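# Close the mailer box and send it down the line

## Task

At the closing stop sits an unclamped mailer box holding a carton, front wall toward the arms, with its lid (hinged at the back wall) standing open; the lid carries a front flap on its free edge and one side flap on each side edge. Shut the box over the carton so that both side flaps go inside the side walls, the lid lies flat on the walls, and the front flap is pushed inside the front wall until its tabs lock. The carton has to finish lying flat on the box floor, and no other carton or other bench item may end up inside, on top of, or leaning on the box. Afterwards get the box carried to the conveyor's far end so it rests against the end stop. Layout: going toward scene +y the arms stand in the order arm2, arm1, arm4, arm3; boxes travel that way past the filling stop (between arm2 and arm1) and the closing stop (between arm4 and arm3) to the end; all three stops are red. A sensor on the post opposite watches across the top of a box at the closing stop, and its yellow lamp turns off only when a box there has its lid fully down and nothing else blocks the beam. Pressing the green button near arm1 moves a box from the filling stop to the closing stop; another press also advances a box sitting slightly short of the closing stop or one held anywhere between the two stops. Pressing the green button near arm3 sends a box sitting squarely against the closing stop on to the conveyor's end.

## Robot and tools

Robots: four identical i2rt Big YAM arms (arm1, arm2, arm3, arm4), each with six joints, a right five-finger hand and a wrist camera. Base poses in the scene frame (m, quat wxyz): arm1 x=+0.035 y=+0.342 z=+0.929 (+1.000,+0.001,+0.001,+0.031); arm2 x=-0.053 y=-0.298 z=+0.979 (+0.997,+0.000,+0.002,-0.073); arm3 x=-0.059 y=+1.866 z=+0.969 (+0.998,-0.007,-0.002,-0.061); arm4 x=+0.007 y=+1.256 z=+0.937 (+0.999,-0.003,-0.001,+0.047). Each base faces its own +x. Reach is about 1.07 m from the joint1 axis. Fixed cameras: cam_behind2, cam_end, cam_over2, cam_side2, cam_station2, cam_stop2; wrist cameras armN_cam_wrist (sits on the little-finger side, about 30 degrees off the finger line; upright image when joint6 is near -1.3).

Frame: one shared scene frame, origin on the floor, +z up, metres. The hand point lies 0.045 m in front of the palm; its +z runs along straight fingers, +y out of the palm, +x across the palm away from the thumb. A wrist bracket on the little-finger side sticks out and can collide.

Tool move: arguments are arm1..arm4 (each optional) plus cameras. Each arm's part may contain:
- joints: a dict of absolute joint targets by name. Arm joints in radians: joint1_rad -2.879..2.879 (yaw about base, + counter-clockwise from above), joint2_rad 0..3.141 (shoulder), joint3_rad 0..3.019 (elbow), joint4_rad -1.692..1.57 (hand pitch, + fingers up), joint5_rad -1.57..1.57 (sideways, + to arm's right), joint6_rad -2.094..2.094 (roll). Hand keys on a -1..1 scale, absolute: hand_little, hand_ring, hand_middle, hand_index, hand_thumb_bend (+1 open/straight, -1 closed), hand_thumb_turn (+1 beside palm, -1 in front of palm); settings hand_force_limit (-1..1, about 0 to 10 N, 15 N for thumb) and hand_speed (-0.96..1; full speed from +0.48). Scene starts at force 0 and speed -0.8; use -0.94 or lower for gentle grips.
- target: one list of seven numbers [x, y, z, qw, qx, qy, qz], an absolute hand pose in the scene frame (metres, unit quaternion), reached by a straight path from the current hand_target. With target, joints may hold only the hand keys above.
- speed: top path speed in m/s, 0.002 to 0.5, default 0.25; only valid with target. Rotation is capped at twice this in rad/s.
- min_time_s: 0.1 to 8 s, minimum duration of that arm's joint moves.
All arms named in one call start together; hand paths finish together, paced by the slowest. Paths last 0.5 to 10 s; an action lasts at most 15 s. Unnamed robots keep their old commands. Unknown keys make the call invalid; out-of-range values get it refused, and a refusal cancels later move/wait/finished_scene calls of the same reply.

Tool wait: seconds 0 to 10, optional cameras; the scene keeps running on existing commands.
Tool zoom_image: camera name and region [x0, y0, x1, y1] in pixels (at most 504 by 504) of that camera's latest image.
Tool show_instructions: shows the reference pages. Tool finished_scene: scene number 1 or 2; irreversible, and the goal must hold without the robots.

Results: per robot joint_positions, hand and hand_target poses, Joint velocities (rad/s, "within noise" if still), joint torques, hand_stopped_by (six words for little, ring, middle, index, thumb_bend, thumb_turn: moving, target, force, stalled, fault), per-finger load in N (positive = pushed open). The line "move" gives done or the worst status per moved arm. Statuses: off_target (resting away, may still push), time_out (joint keeps a nearby target and pushes; on_its_own lists them; resend the reported position to relax), not_followed / "joint command not followed" / "pose unreachable" (a self/other-arm collision check held the command back). Robots in "as last shown" were not commanded. The pictures line lists image order; images may lag the state slightly.

Behaviour: hands lag, stray and may overshoot speed near full stretch; expect about 1 cm or more of error. The controller clips each step to 100 mm and 20 degrees from the measured pose. Paths ignore obstacles and other arms. A finger motor only starts when its target changes by 0.002 or more; a closing target sent while load already exceeds the limit does nothing. Fingers lock after stopping.

Avoid: arms pressing or hitting each other (including one hand gripping another's fingers), hard blows to fixed or heavy objects, dropping items or letting anything fall or leave the work area, excessive finger forces, and long pushing or stretched holding that overheats motors (MOTOR HOT at 85 °C, the arm drops at 100 °C). Loose objects may be nudged unexpectedly.

Each tool is called in YAML: its name, and indented under it one key for each argument.

Reference images:

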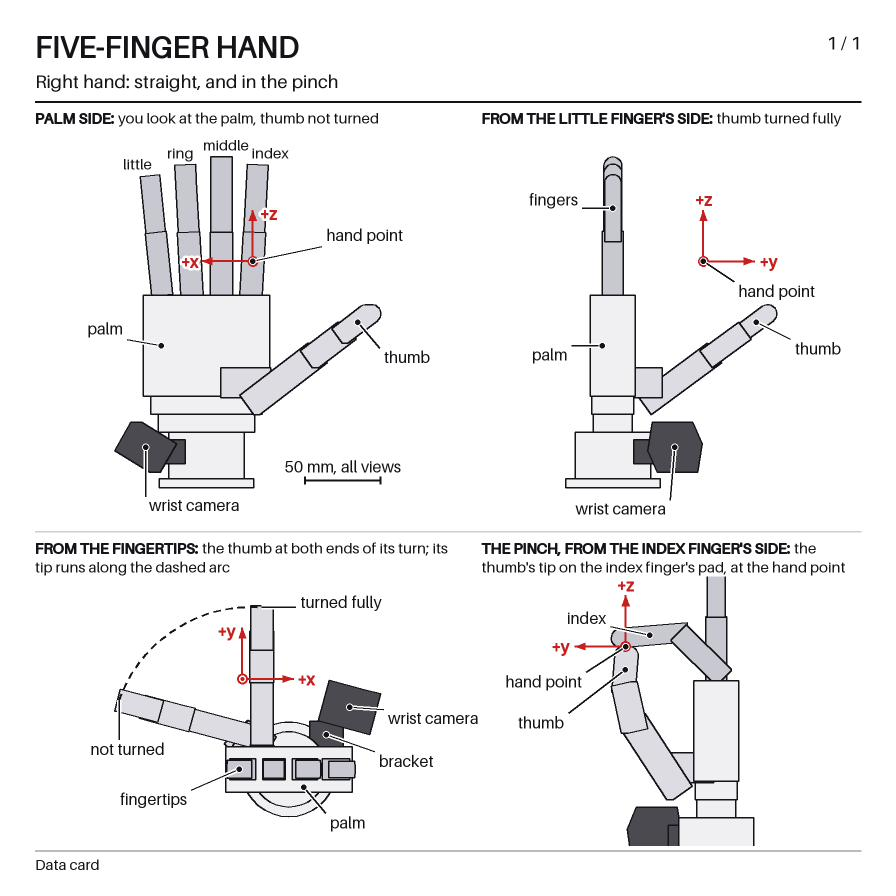

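## Session

move:

Scene clock: 0.00 s.
Joint torques (N m): no reading
Motor temperatures (°C): arm1=[30 30 31 31 31 31] | arm2=[30 29 32 28 29 31] | arm3=[30 30 32 32 32 35] | arm4=[29 30 31 34 32 29]
Heat: arm1: hottest joint3_rad 31 °C; arm2: hottest joint3_rad 32 °C; arm3: hottest joint6_rad 35 °C; arm4: hottest joint4_rad 34 °C.
Joint velocities: within noise
arm1.joint_positions: joint1_rad=-0.032 joint2_rad=+0.646 joint3_rad=+1.328 joint4_rad=-1.360 joint5_rad=+0.140 joint6_rad=-1.155 hand_little=+1.000 hand_ring=+1.000 hand_middle=+1.000 hand_index=+1.000 hand_thumb_turn=+1.000 hand_thumb_bend=+1.000 hand_force_limit=+0.000 hand_speed=-0.800
arm1.joint_status: not commanded
arm1.hand_stopped_by: target,target,target,target,target,target
arm1.little_load_n: 0.0
arm1.ring_load_n: 0.0
arm1.middle_load_n: 0.0
arm1.index_load_n: 0.0
arm1.thumb_bend_load_n: 0.0
arm1.thumb_turn_load_n: 0.0
arm1.hand: x=+0.2644 y=+0.2774 z=+1.3774 quat_wxyz=(-0.035, +0.878, -0.203, +0.433) (m; scene frame)
arm1.hand_target: x=+0.2640 y=+0.2774 z=+1.3855 quat_wxyz=(-0.037, +0.873, -0.203, +0.441) (m; scene frame)
arm1.hand_status: not commanded
arm2.joint_positions: joint1_rad=+0.199 joint2_rad=+0.614 joint3_rad=+1.377 joint4_rad=-1.233 joint5_rad=+0.174 joint6_rad=-1.171 hand_little=+1.000 hand_ring=+1.000 hand_middle=+1.000 hand_index=+1.000 hand_thumb_turn=+1.000 hand_thumb_bend=+1.000 hand_force_limit=+0.000 hand_speed=-0.800
arm2.joint_status: not commanded
arm2.hand_stopped_by: target,target,target,target,target,target
arm2.little_load_n: -0.5
arm2.ring_load_n: 0.0
arm2.middle_load_n: 0.0
arm2.index_load_n: 0.0
arm2.thumb_bend_load_n: 0.0
arm2.thumb_turn_load_n: 0.0
arm2.hand: x=+0.1875 y=-0.3623 z=+1.4826 quat_wxyz=(-0.044, +0.830, -0.192, +0.522) (m; scene frame)
arm2.hand_target: x=+0.1859 y=-0.3624 z=+1.4940 quat_wxyz=(-0.047, +0.823, -0.191, +0.533) (m; scene frame)
arm2.hand_status: not commanded
arm3.joint_positions: joint1_rad=+0.180 joint2_rad=+0.542 joint3_rad=+1.389 joint4_rad=-1.257 joint5_rad=-0.095 joint6_rad=-1.187 hand_little=+1.000 hand_ring=+1.000 hand_middle=+1.000 hand_index=+1.000 hand_thumb_turn=+1.000 hand_thumb_bend=+1.000 hand_force_limit=+0.000 hand_speed=-0.800
arm3.joint_status: not commanded
arm3.hand_stopped_by: target,target,target,target,target,target
arm3.little_load_n: 0.0
arm3.ring_load_n: 0.0
arm3.middle_load_n: 0.0
arm3.index_load_n: 0.0
arm3.thumb_bend_load_n: 0.0
arm3.thumb_turn_load_n: 0.0
arm3.hand: x=+0.1553 y=+1.8591 z=+1.4849 quat_wxyz=(-0.153, +0.829, -0.106, +0.528) (m; scene frame)
arm3.hand_target: x=+0.1541 y=+1.8592 z=+1.4965 quat_wxyz=(-0.155, +0.821, -0.104, +0.539) (m; scene frame)
arm3.hand_status: not commanded
arm4.joint_positions: joint1_rad=-0.162 joint2_rad=+0.533 joint3_rad=+1.347 joint4_rad=-1.369 joint5_rad=-0.097 joint6_rad=-1.364 hand_little=+1.000 hand_ring=+1.000 hand_middle=+1.000 hand_index=+1.000 hand_thumb_turn=+1.000 hand_thumb_bend=+1.000 hand_force_limit=+0.000 hand_speed=-0.800
arm4.joint_status: not commanded
arm4.hand_stopped_by: target,target,target,target,target,target
arm4.little_load_n: 0.0
arm4.ring_load_n: 0.0
arm4.middle_load_n: 0.0
arm4.index_load_n: 0.0
arm4.thumb_bend_load_n: 0.0
arm4.thumb_turn_load_n: 0.0
arm4.hand: x=+0.2045 y=+1.2107 z=+1.4165 quat_wxyz=(-0.073, +0.867, -0.095, +0.483) (m; scene frame)
arm4.hand_target: x=+0.2032 y=+1.2109 z=+1.4286 quat_wxyz=(-0.074, +0.861, -0.094, +0.495) (m; scene frame)
arm4.hand_status: not commanded
pictures: arm1_cam_wrist, arm2_cam_wrist, arm3_cam_wrist, arm4_cam_wrist, cam_behind2, cam_end, cam_over2, cam_side2, cam_station2, cam_stop2

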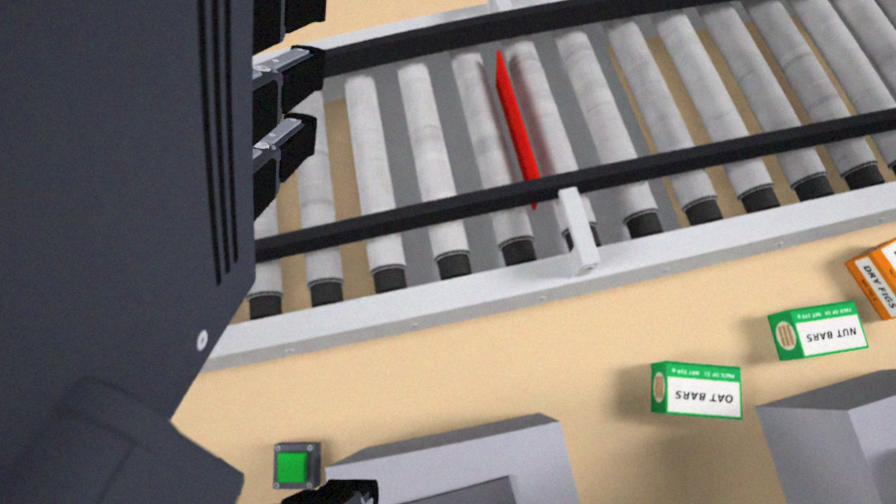

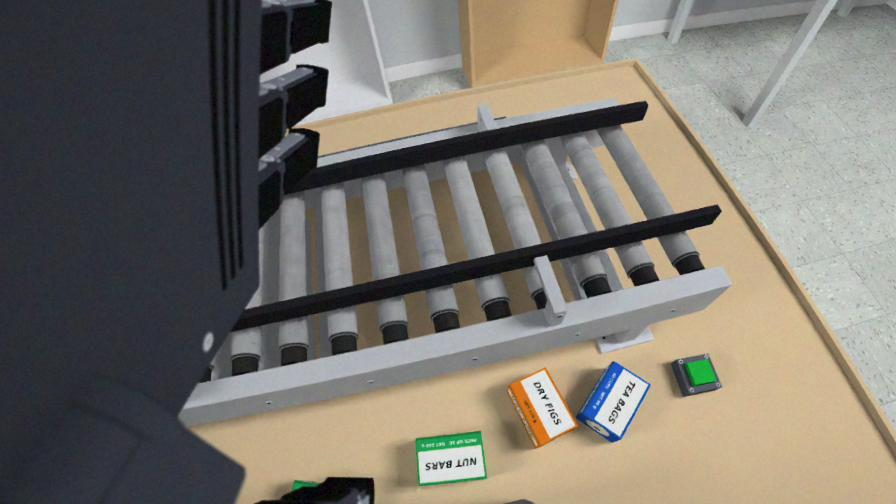

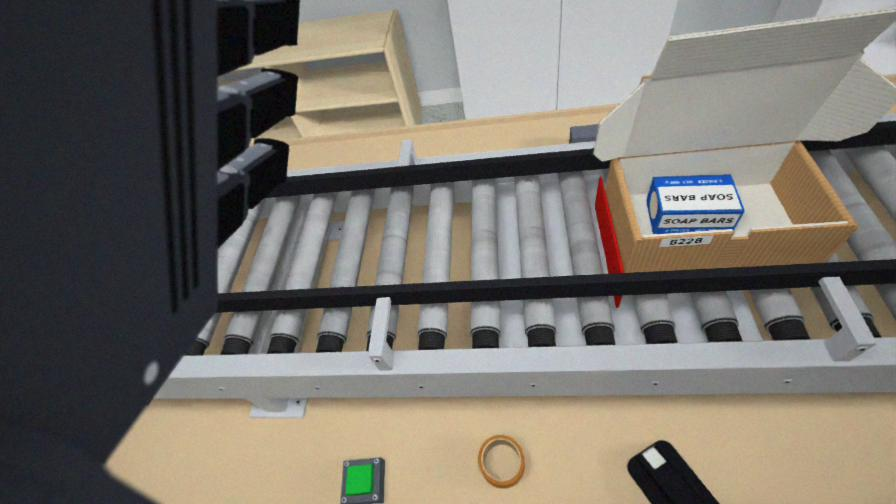

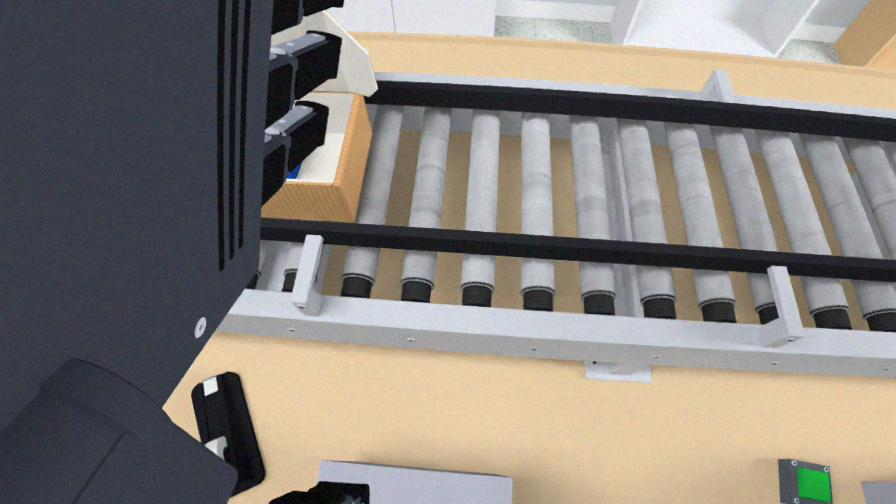

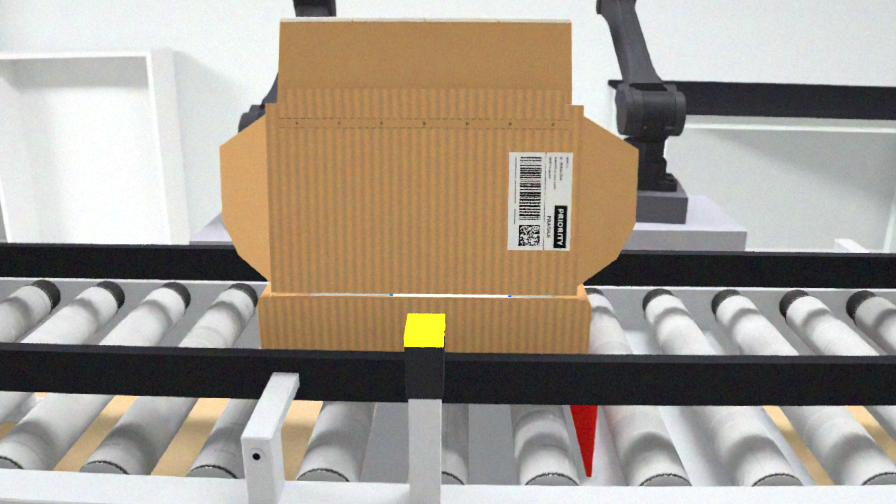

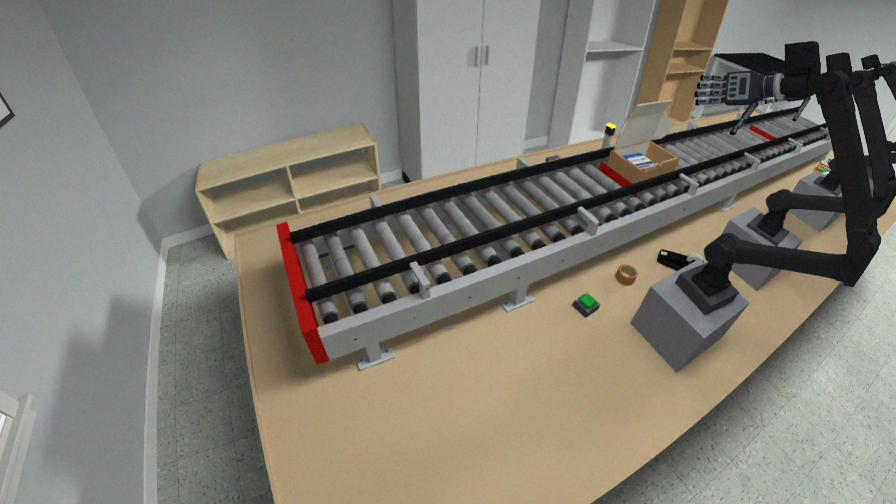

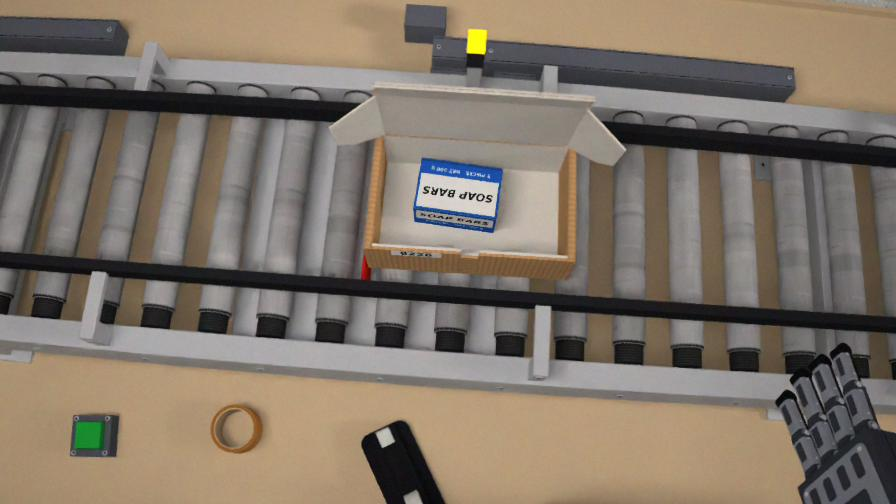

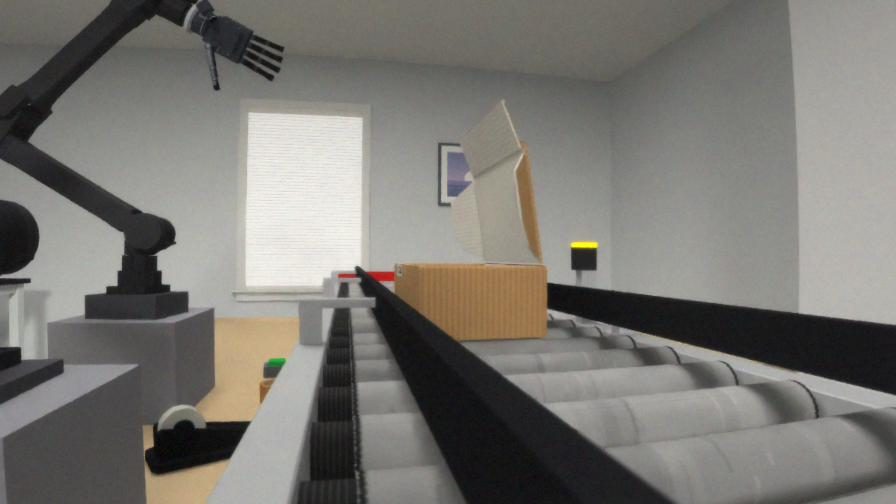

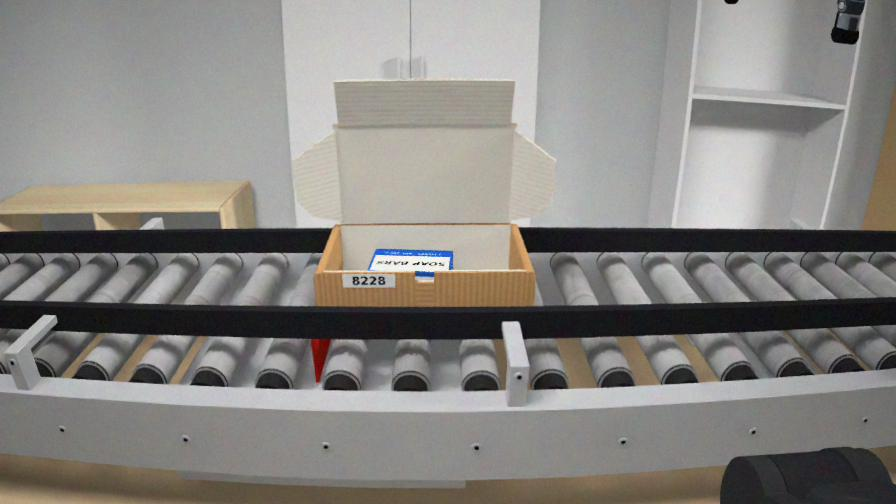

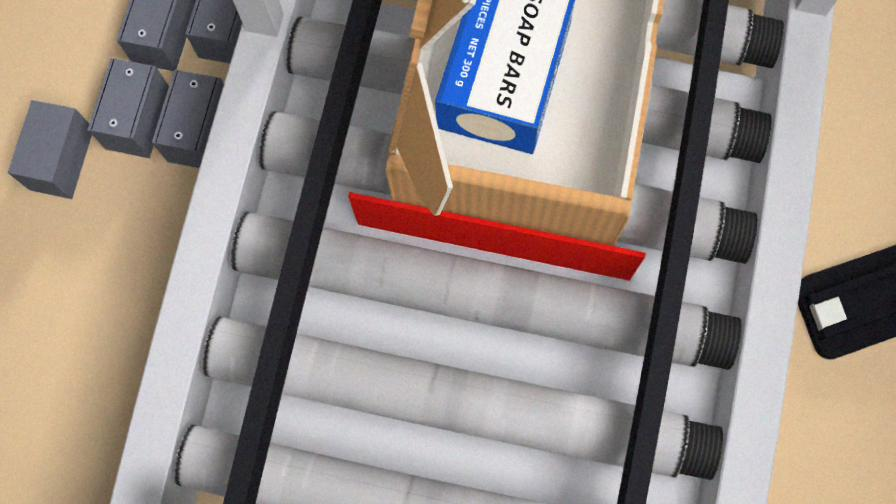

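zoom_image:
  camera: "cam_over2"
  region: [320, 20, 640, 320]

zoom_image:
  camera: "cam_station2"
  region: [270, 60, 580, 400]

zoom_image:
  camera: "arm3_cam_wrist"
  region: [500, 0, 896, 400]

zoom_image:
  camera: "cam_side2"
  region: [380, 80, 640, 360]

Scaled by 1.575 from the camera's 896x504 image, which has a finer 1280x720 frame.

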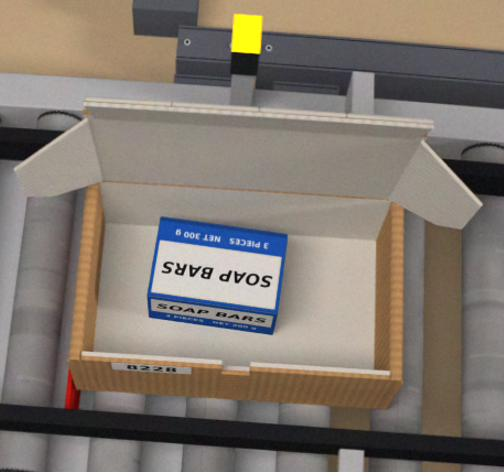

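Scaled by 1.482 from the camera's 896x504 image, which has a finer 1280x720 frame.

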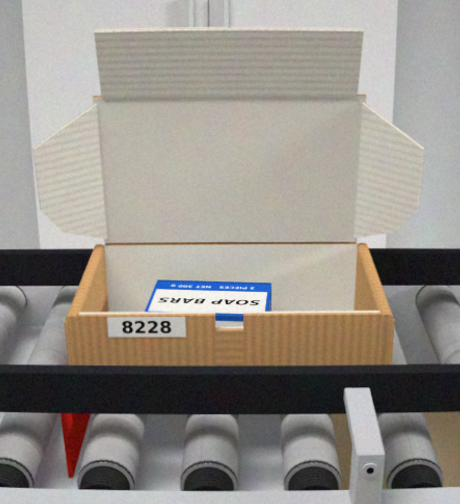

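Scaled by 1.260 from the camera's 896x504 image, which has a finer 1280x720 frame.

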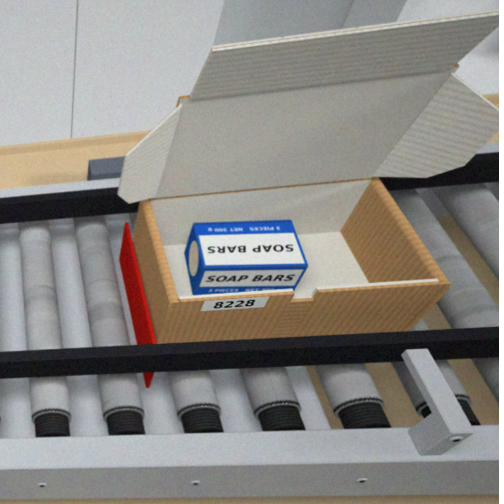

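Scaled by 1.800 from the camera's 896x504 image, which has a finer 1280x720 frame.

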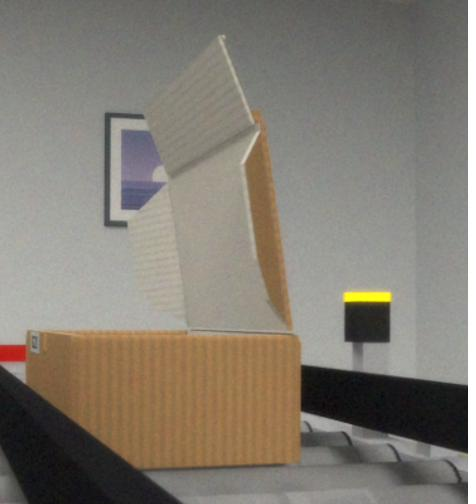

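move:
  arm4: {"target": [0.56, 1.25, 1.13, 0.0, 0.81, 0.0, 0.585], "speed": 0.3, "joints": {"hand_thumb_turn": -1}}
  arm3: {"target": [0.45, 1.86, 1.25, 0.42, 0.0, 0.906, 0.0], "speed": 0.3}
  cameras: ["cam_over2", "cam_side2", "cam_station2", "arm4_cam_wrist", "arm3_cam_wrist"]

Scene clock: 8.53 s.
Joint torques (N m): arm1=[-0.97 0.91 9.2 2.54 0.21 0] | arm2=[1.2 2.37 10.47 1.96 0.11 0] | arm3=[1.73 -6.42 8.08 1.95 -0.08 0.07] | arm4=[1.55 -8.23 8.9 2.78 0.15 0.01]
Motor temperatures (°C): arm1=[30 30 33 31 31 31] | arm2=[30 29 34 29 29 31] | arm3=[30 30 33 32 32 35] | arm4=[29 30 32 34 32 29]
Heat: arm1: hottest joint3_rad 33 °C; arm2: hottest joint3_rad 34 °C; arm3: hottest joint6_rad 35 °C; arm4: hottest joint4_rad 34 °C.
move: arm3 done; arm4 off_target
Joint velocities: within noise
arm1, arm2: as last shown
arm1.ring_load_n: -0.5
arm2.little_load_n: 0.0
arm3.joint_positions: joint1_rad=-0.092 joint2_rad=+1.119 joint3_rad=+0.937 joint4_rad=-0.550 joint5_rad=-0.166 joint6_rad=+1.432 hand_little=+1.000 hand_ring=+1.000 hand_middle=+1.000 hand_index=+1.000 hand_thumb_turn=+1.000 hand_thumb_bend=+1.000 hand_force_limit=+0.000 hand_speed=-0.800
arm3.joint_status: not commanded
arm3.hand_stopped_by: target,target,target,target,target,target
arm3.little_load_n: 0.0
arm3.ring_load_n: 0.0
arm3.middle_load_n: 0.0
arm3.index_load_n: 0.0
arm3.thumb_bend_load_n: 0.0
arm3.thumb_turn_load_n: 0.0
arm3.hand: x=+0.4473 y=+1.8562 z=+1.2478 quat_wxyz=(-0.414, +0.002, -0.910, +0.003) (m; scene frame)
arm3.hand_target: x=+0.4499 y=+1.8601 z=+1.2499 quat_wxyz=(-0.420, +0.000, -0.907, +0.000) (m; scene frame)
arm3.hand_status: done (0.005 m and 1.0 deg from the pose sent, 0.377 m and 161.5 deg at the start)
arm4.joint_positions: joint1_rad=+0.039 joint2_rad=+1.306 joint3_rad=+0.726 joint4_rad=+0.232 joint5_rad=+0.128 joint6_rad=-1.512 hand_little=+1.000 hand_ring=+1.000 hand_middle=+1.000 hand_index=+1.000 hand_thumb_turn=-1.000 hand_thumb_bend=+1.000 hand_force_limit=+0.000 hand_speed=-0.800
arm4.joint_status: all done
arm4.hand_stopped_by: target,target,target,target,target,target
arm4.little_load_n: 0.0
arm4.ring_load_n: 0.0
arm4.middle_load_n: 0.0
arm4.index_load_n: 0.0
arm4.thumb_bend_load_n: 0.0
arm4.thumb_turn_load_n: 0.0
arm4.hand: x=+0.5525 y=+1.2460 z=+1.1218 quat_wxyz=(+0.000, +0.817, -0.005, +0.576) (m; scene frame)
arm4.hand_target: x=+0.5597 y=+1.2501 z=+1.1301 quat_wxyz=(+0.000, +0.811, +0.000, +0.586) (m; scene frame)
arm4.hand_status: off_target (0.012 m and 1.4 deg from the pose sent, 0.458 m and 19.3 deg at the start)
pictures: arm3_cam_wrist, arm4_cam_wrist, cam_over2, cam_side2, cam_station2
camera_calibration:
arm3_cam_wrist: T_world_to_cam=[[-0.20421, 0.964091, -0.169787, -1.49233], [0.213597, 0.213145, 0.953386, -1.67607], [0.95534, 0.158425, -0.249453, -0.292859], [0, 0, 0, 1]] pos_world=[0.333033, 1.84239, 1.2715]
arm4_cam_wrist: T_world_to_cam=[[0.132796, -0.963329, 0.233158, 0.871112], [-0.767428, -0.248805, -0.590889, 1.39358], [0.627231, -0.100464, -0.772326, 0.75977], [0, 0, 0, 1]] pos_world=[0.477242, 1.26223, 1.20714]

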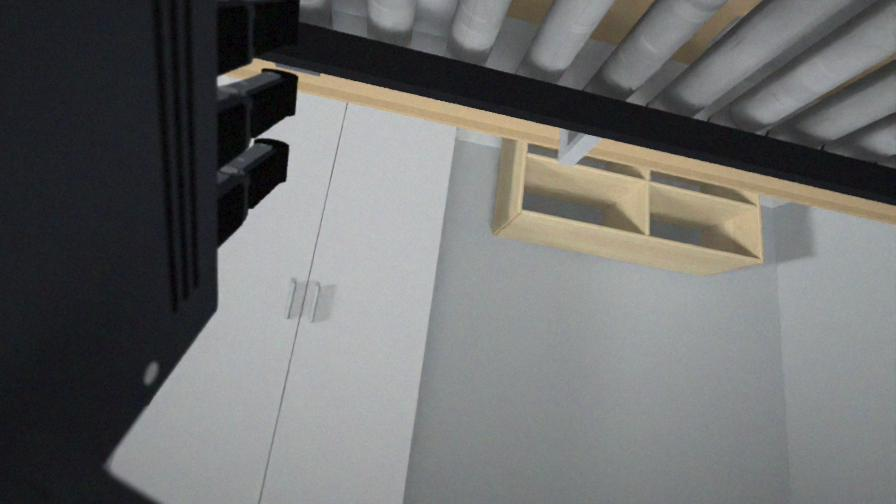

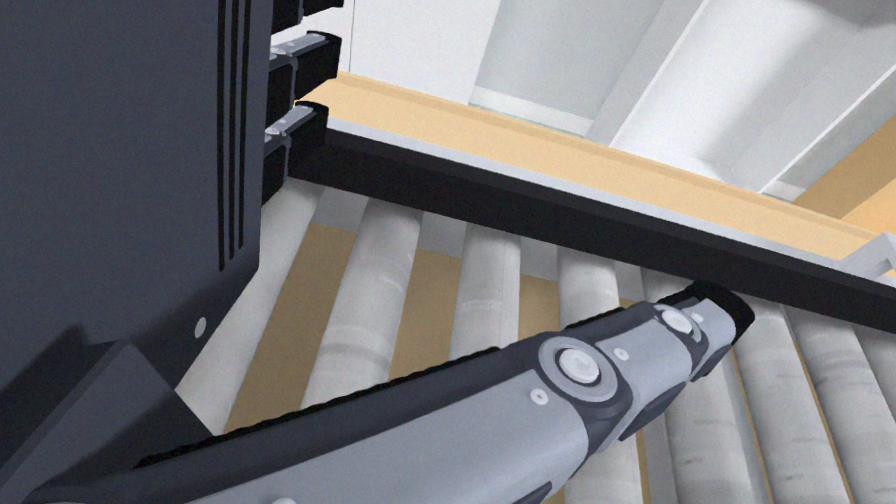

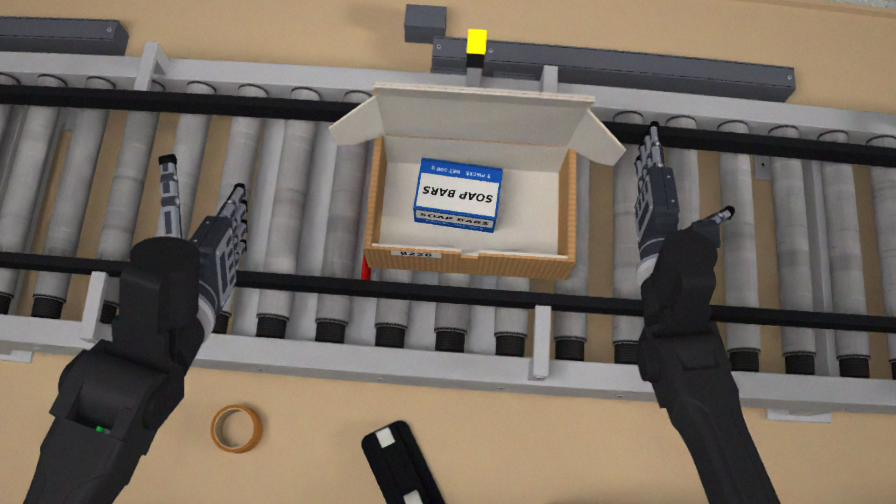

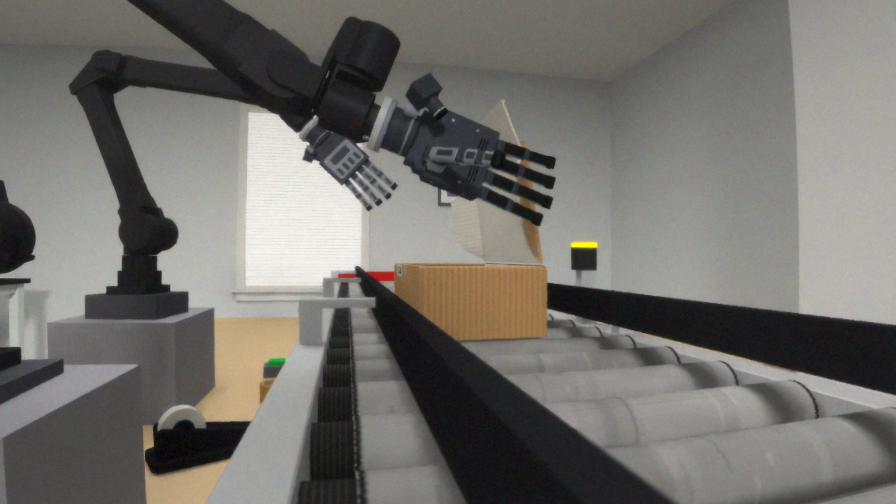

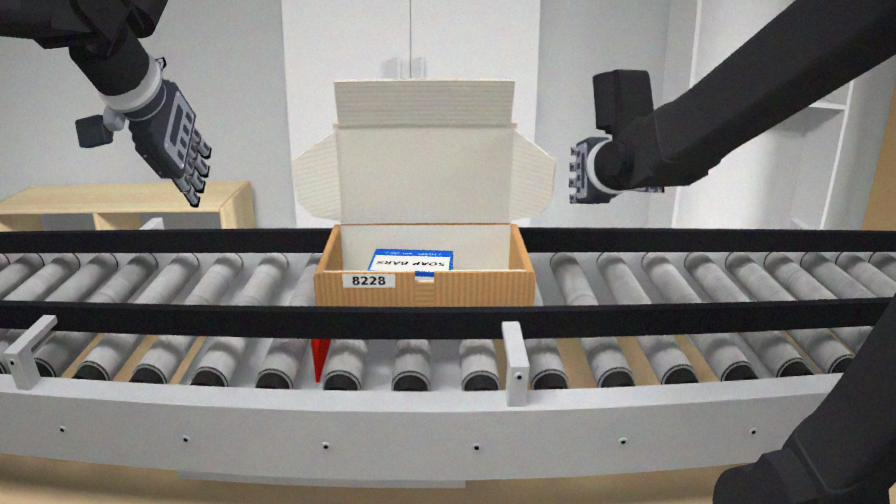

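move:
  arm4: {"target": [0.555, 1.325, 1.12, 0.0, 0.81, 0.0, 0.585], "speed": 0.1}
  cameras: ["cam_over2", "cam_side2", "cam_station2", "cam_behind2"]

Scene clock: 10.17 s.
Joint torques (N m): arm1=[-1.03 0.91 9.2 2.52 0.21 0] | arm2=[1.38 2.02 10.56 1.94 0.11 -0.02] | arm3=[1.79 -6.42 8.12 1.91 -0.07 0.08] | arm4=[2.37 -7 9.94 2.51 -0.23 0.07]
Motor temperatures (°C): arm1=[30 30 33 31 31 31] | arm2=[30 29 35 29 29 31] | arm3=[30 30 33 32 32 35] | arm4=[29 30 33 34 32 29]
Heat: arm1: hottest joint3_rad 33 °C; arm2: hottest joint3_rad 35 °C; arm3: hottest joint6_rad 35 °C; arm4: hottest joint4_rad 34 °C.
move: arm4 off_target
Joint velocities: within noise
arm1, arm2, arm3: as last shown
arm1.ring_load_n: 0.0
arm3.ring_load_n: -0.5
arm3.hand: x=+0.4473 y=+1.8561 z=+1.2479 quat_wxyz=(-0.414, +0.002, -0.910, +0.003) (m; scene frame)
arm4.joint_positions: joint1_rad=+0.218 joint2_rad=+1.336 joint3_rad=+0.726 joint4_rad=+0.253 joint5_rad=+0.322 joint6_rad=-1.461 hand_little=+1.000 hand_ring=+1.000 hand_middle=+1.000 hand_index=+1.000 hand_thumb_turn=-1.000 hand_thumb_bend=+1.000 hand_force_limit=+0.000 hand_speed=-0.800
arm4.joint_status: not commanded
arm4.hand_stopped_by: target,target,target,target,target,target
arm4.little_load_n: -0.5
arm4.ring_load_n: -0.5
arm4.middle_load_n: 0.0
arm4.index_load_n: 0.0
arm4.thumb_bend_load_n: 0.0
arm4.thumb_turn_load_n: 0.5
arm4.hand: x=+0.5418 y=+1.3080 z=+1.1142 quat_wxyz=(+0.013, +0.815, -0.007, +0.579) (m; scene frame)
arm4.hand_target: x=+0.5539 y=+1.3250 z=+1.1202 quat_wxyz=(+0.000, +0.811, +0.000, +0.585) (m; scene frame)
arm4.hand_status: off_target (0.022 m and 2.0 deg from the pose sent, 0.079 m and 1.4 deg at the start)
pictures: cam_behind2, cam_over2, cam_side2, cam_station2

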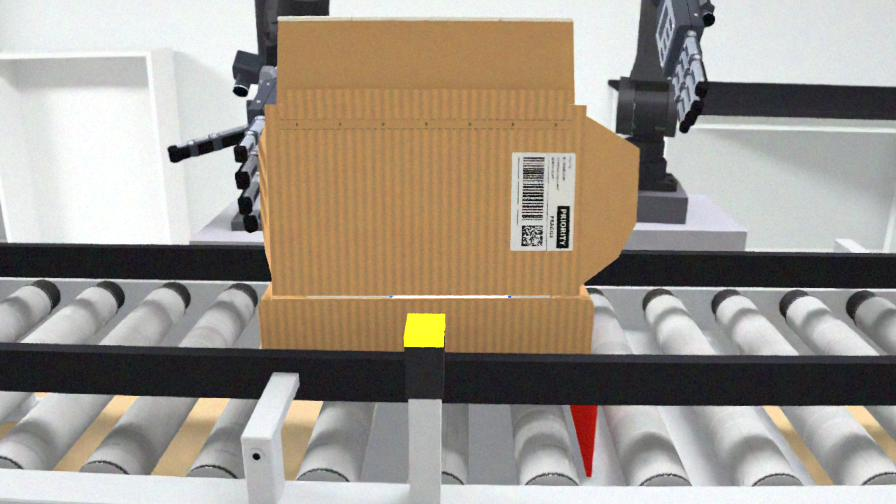

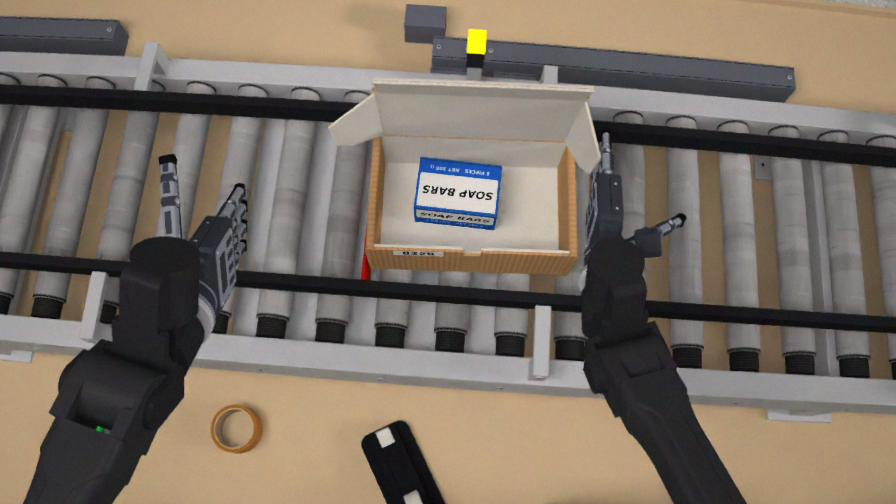

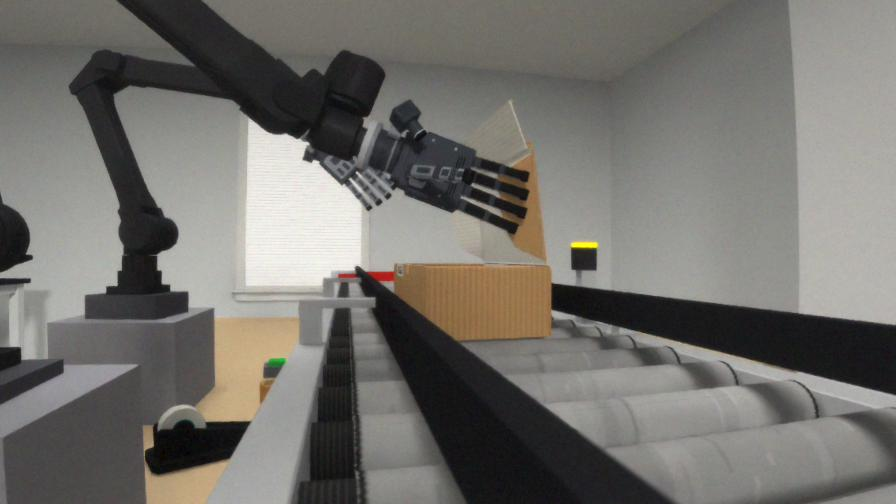

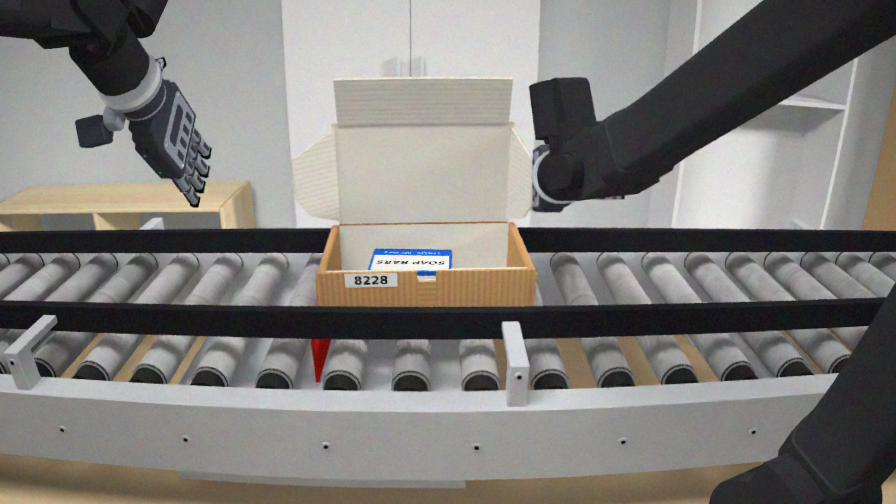

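move:
  arm4: {"target": [0.55, 1.355, 1.12, 0.0, 0.81, 0.0, 0.585], "speed": 0.1}
  cameras: ["cam_over2", "cam_side2", "cam_station2", "cam_behind2"]

Scene clock: 11.30 s.
Joint torques (N m): arm1=[-1.03 0.91 9.2 2.55 0.21 0] | arm2=[1.26 2.32 10.55 1.89 0.12 -0.01] | arm3=[1.73 -6.42 8.12 1.92 -0.08 0.05] | arm4=[2.37 -6.71 10.73 1.96 -0.39 0.06]
Motor temperatures (°C): arm1=[30 30 33 31 31 31] | arm2=[30 29 35 29 29 31] | arm3=[30 30 33 32 32 35] | arm4=[29 30 33 34 32 29]
Heat: arm1: hottest joint3_rad 33 °C; arm2: hottest joint3_rad 35 °C; arm3: hottest joint6_rad 35 °C; arm4: hottest joint4_rad 34 °C.
move: arm4 off_target
Joint velocities: within noise
arm1, arm2, arm3: as last shown
arm2.little_load_n: 0.5
arm3.ring_load_n: 0.0
arm4.joint_positions: joint1_rad=+0.288 joint2_rad=+1.346 joint3_rad=+0.726 joint4_rad=+0.253 joint5_rad=+0.397 joint6_rad=-1.430 hand_little=+1.000 hand_ring=+1.000 hand_middle=+1.000 hand_index=+1.000 hand_thumb_turn=-1.000 hand_thumb_bend=+1.000 hand_force_limit=+0.000 hand_speed=-0.800
arm4.joint_status: not commanded
arm4.hand_stopped_by: target,target,target,target,target,target
arm4.little_load_n: -1.5
arm4.ring_load_n: 0.0
arm4.middle_load_n: 0.0
arm4.index_load_n: 0.0
arm4.thumb_bend_load_n: 0.0
arm4.thumb_turn_load_n: 0.0
arm4.hand: x=+0.5334 y=+1.3319 z=+1.1107 quat_wxyz=(+0.016, +0.815, -0.012, +0.579) (m; scene frame)
arm4.hand_target: x=+0.5481 y=+1.3549 z=+1.1202 quat_wxyz=(+0.000, +0.811, +0.000, +0.586) (m; scene frame)
arm4.hand_status: off_target (0.030 m and 2.4 deg from the pose sent, 0.048 m and 2.0 deg at the start)
pictures: cam_behind2, cam_over2, cam_side2, cam_station2

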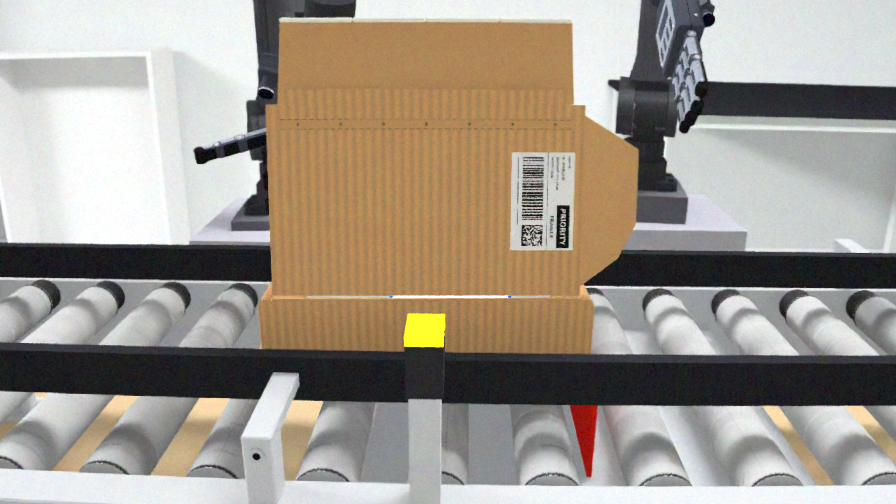

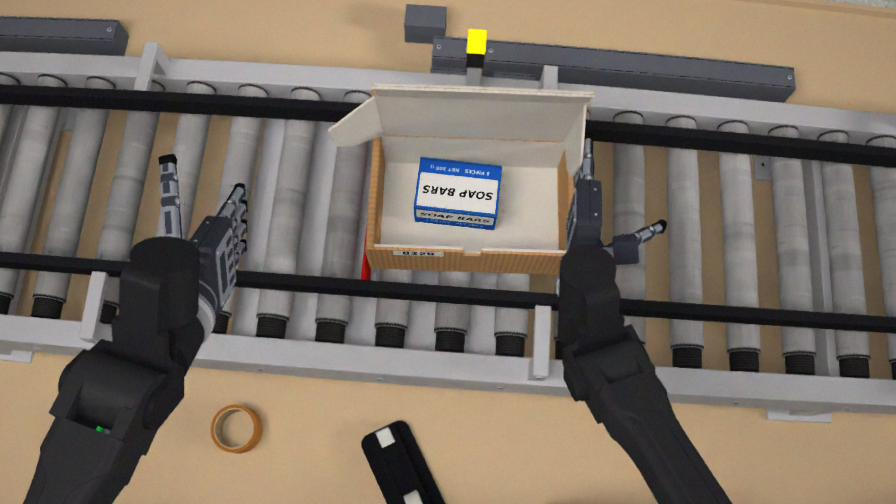

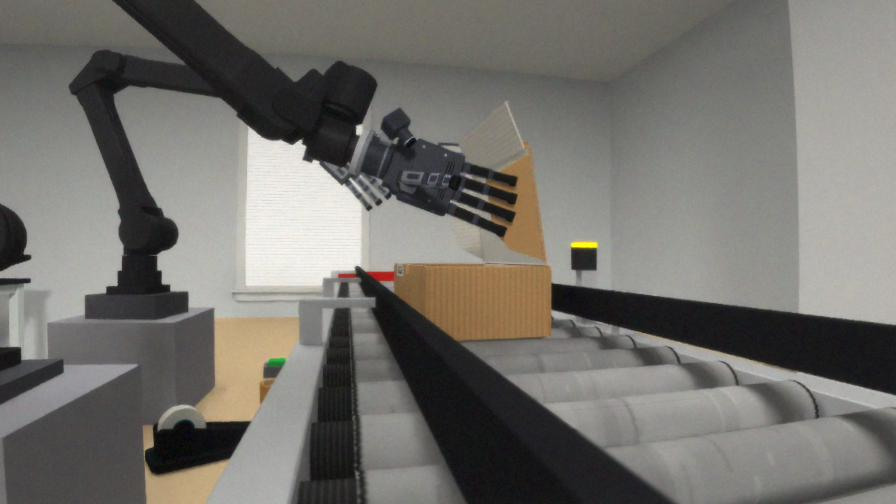

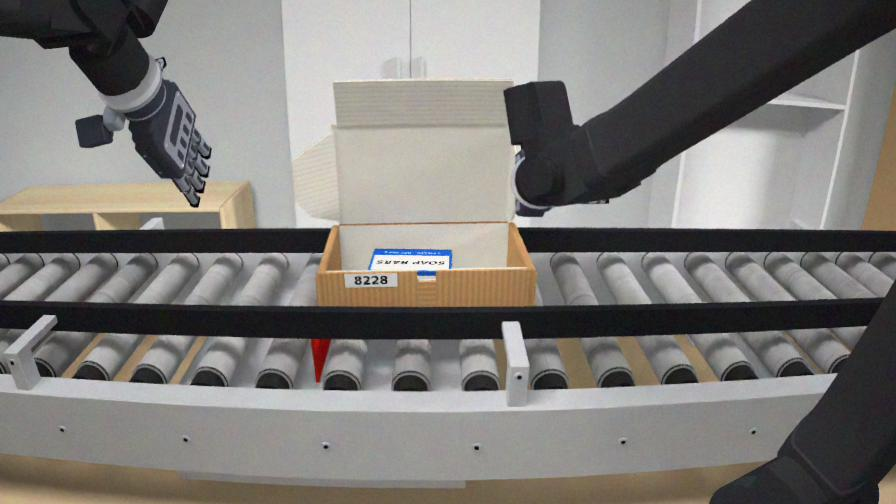

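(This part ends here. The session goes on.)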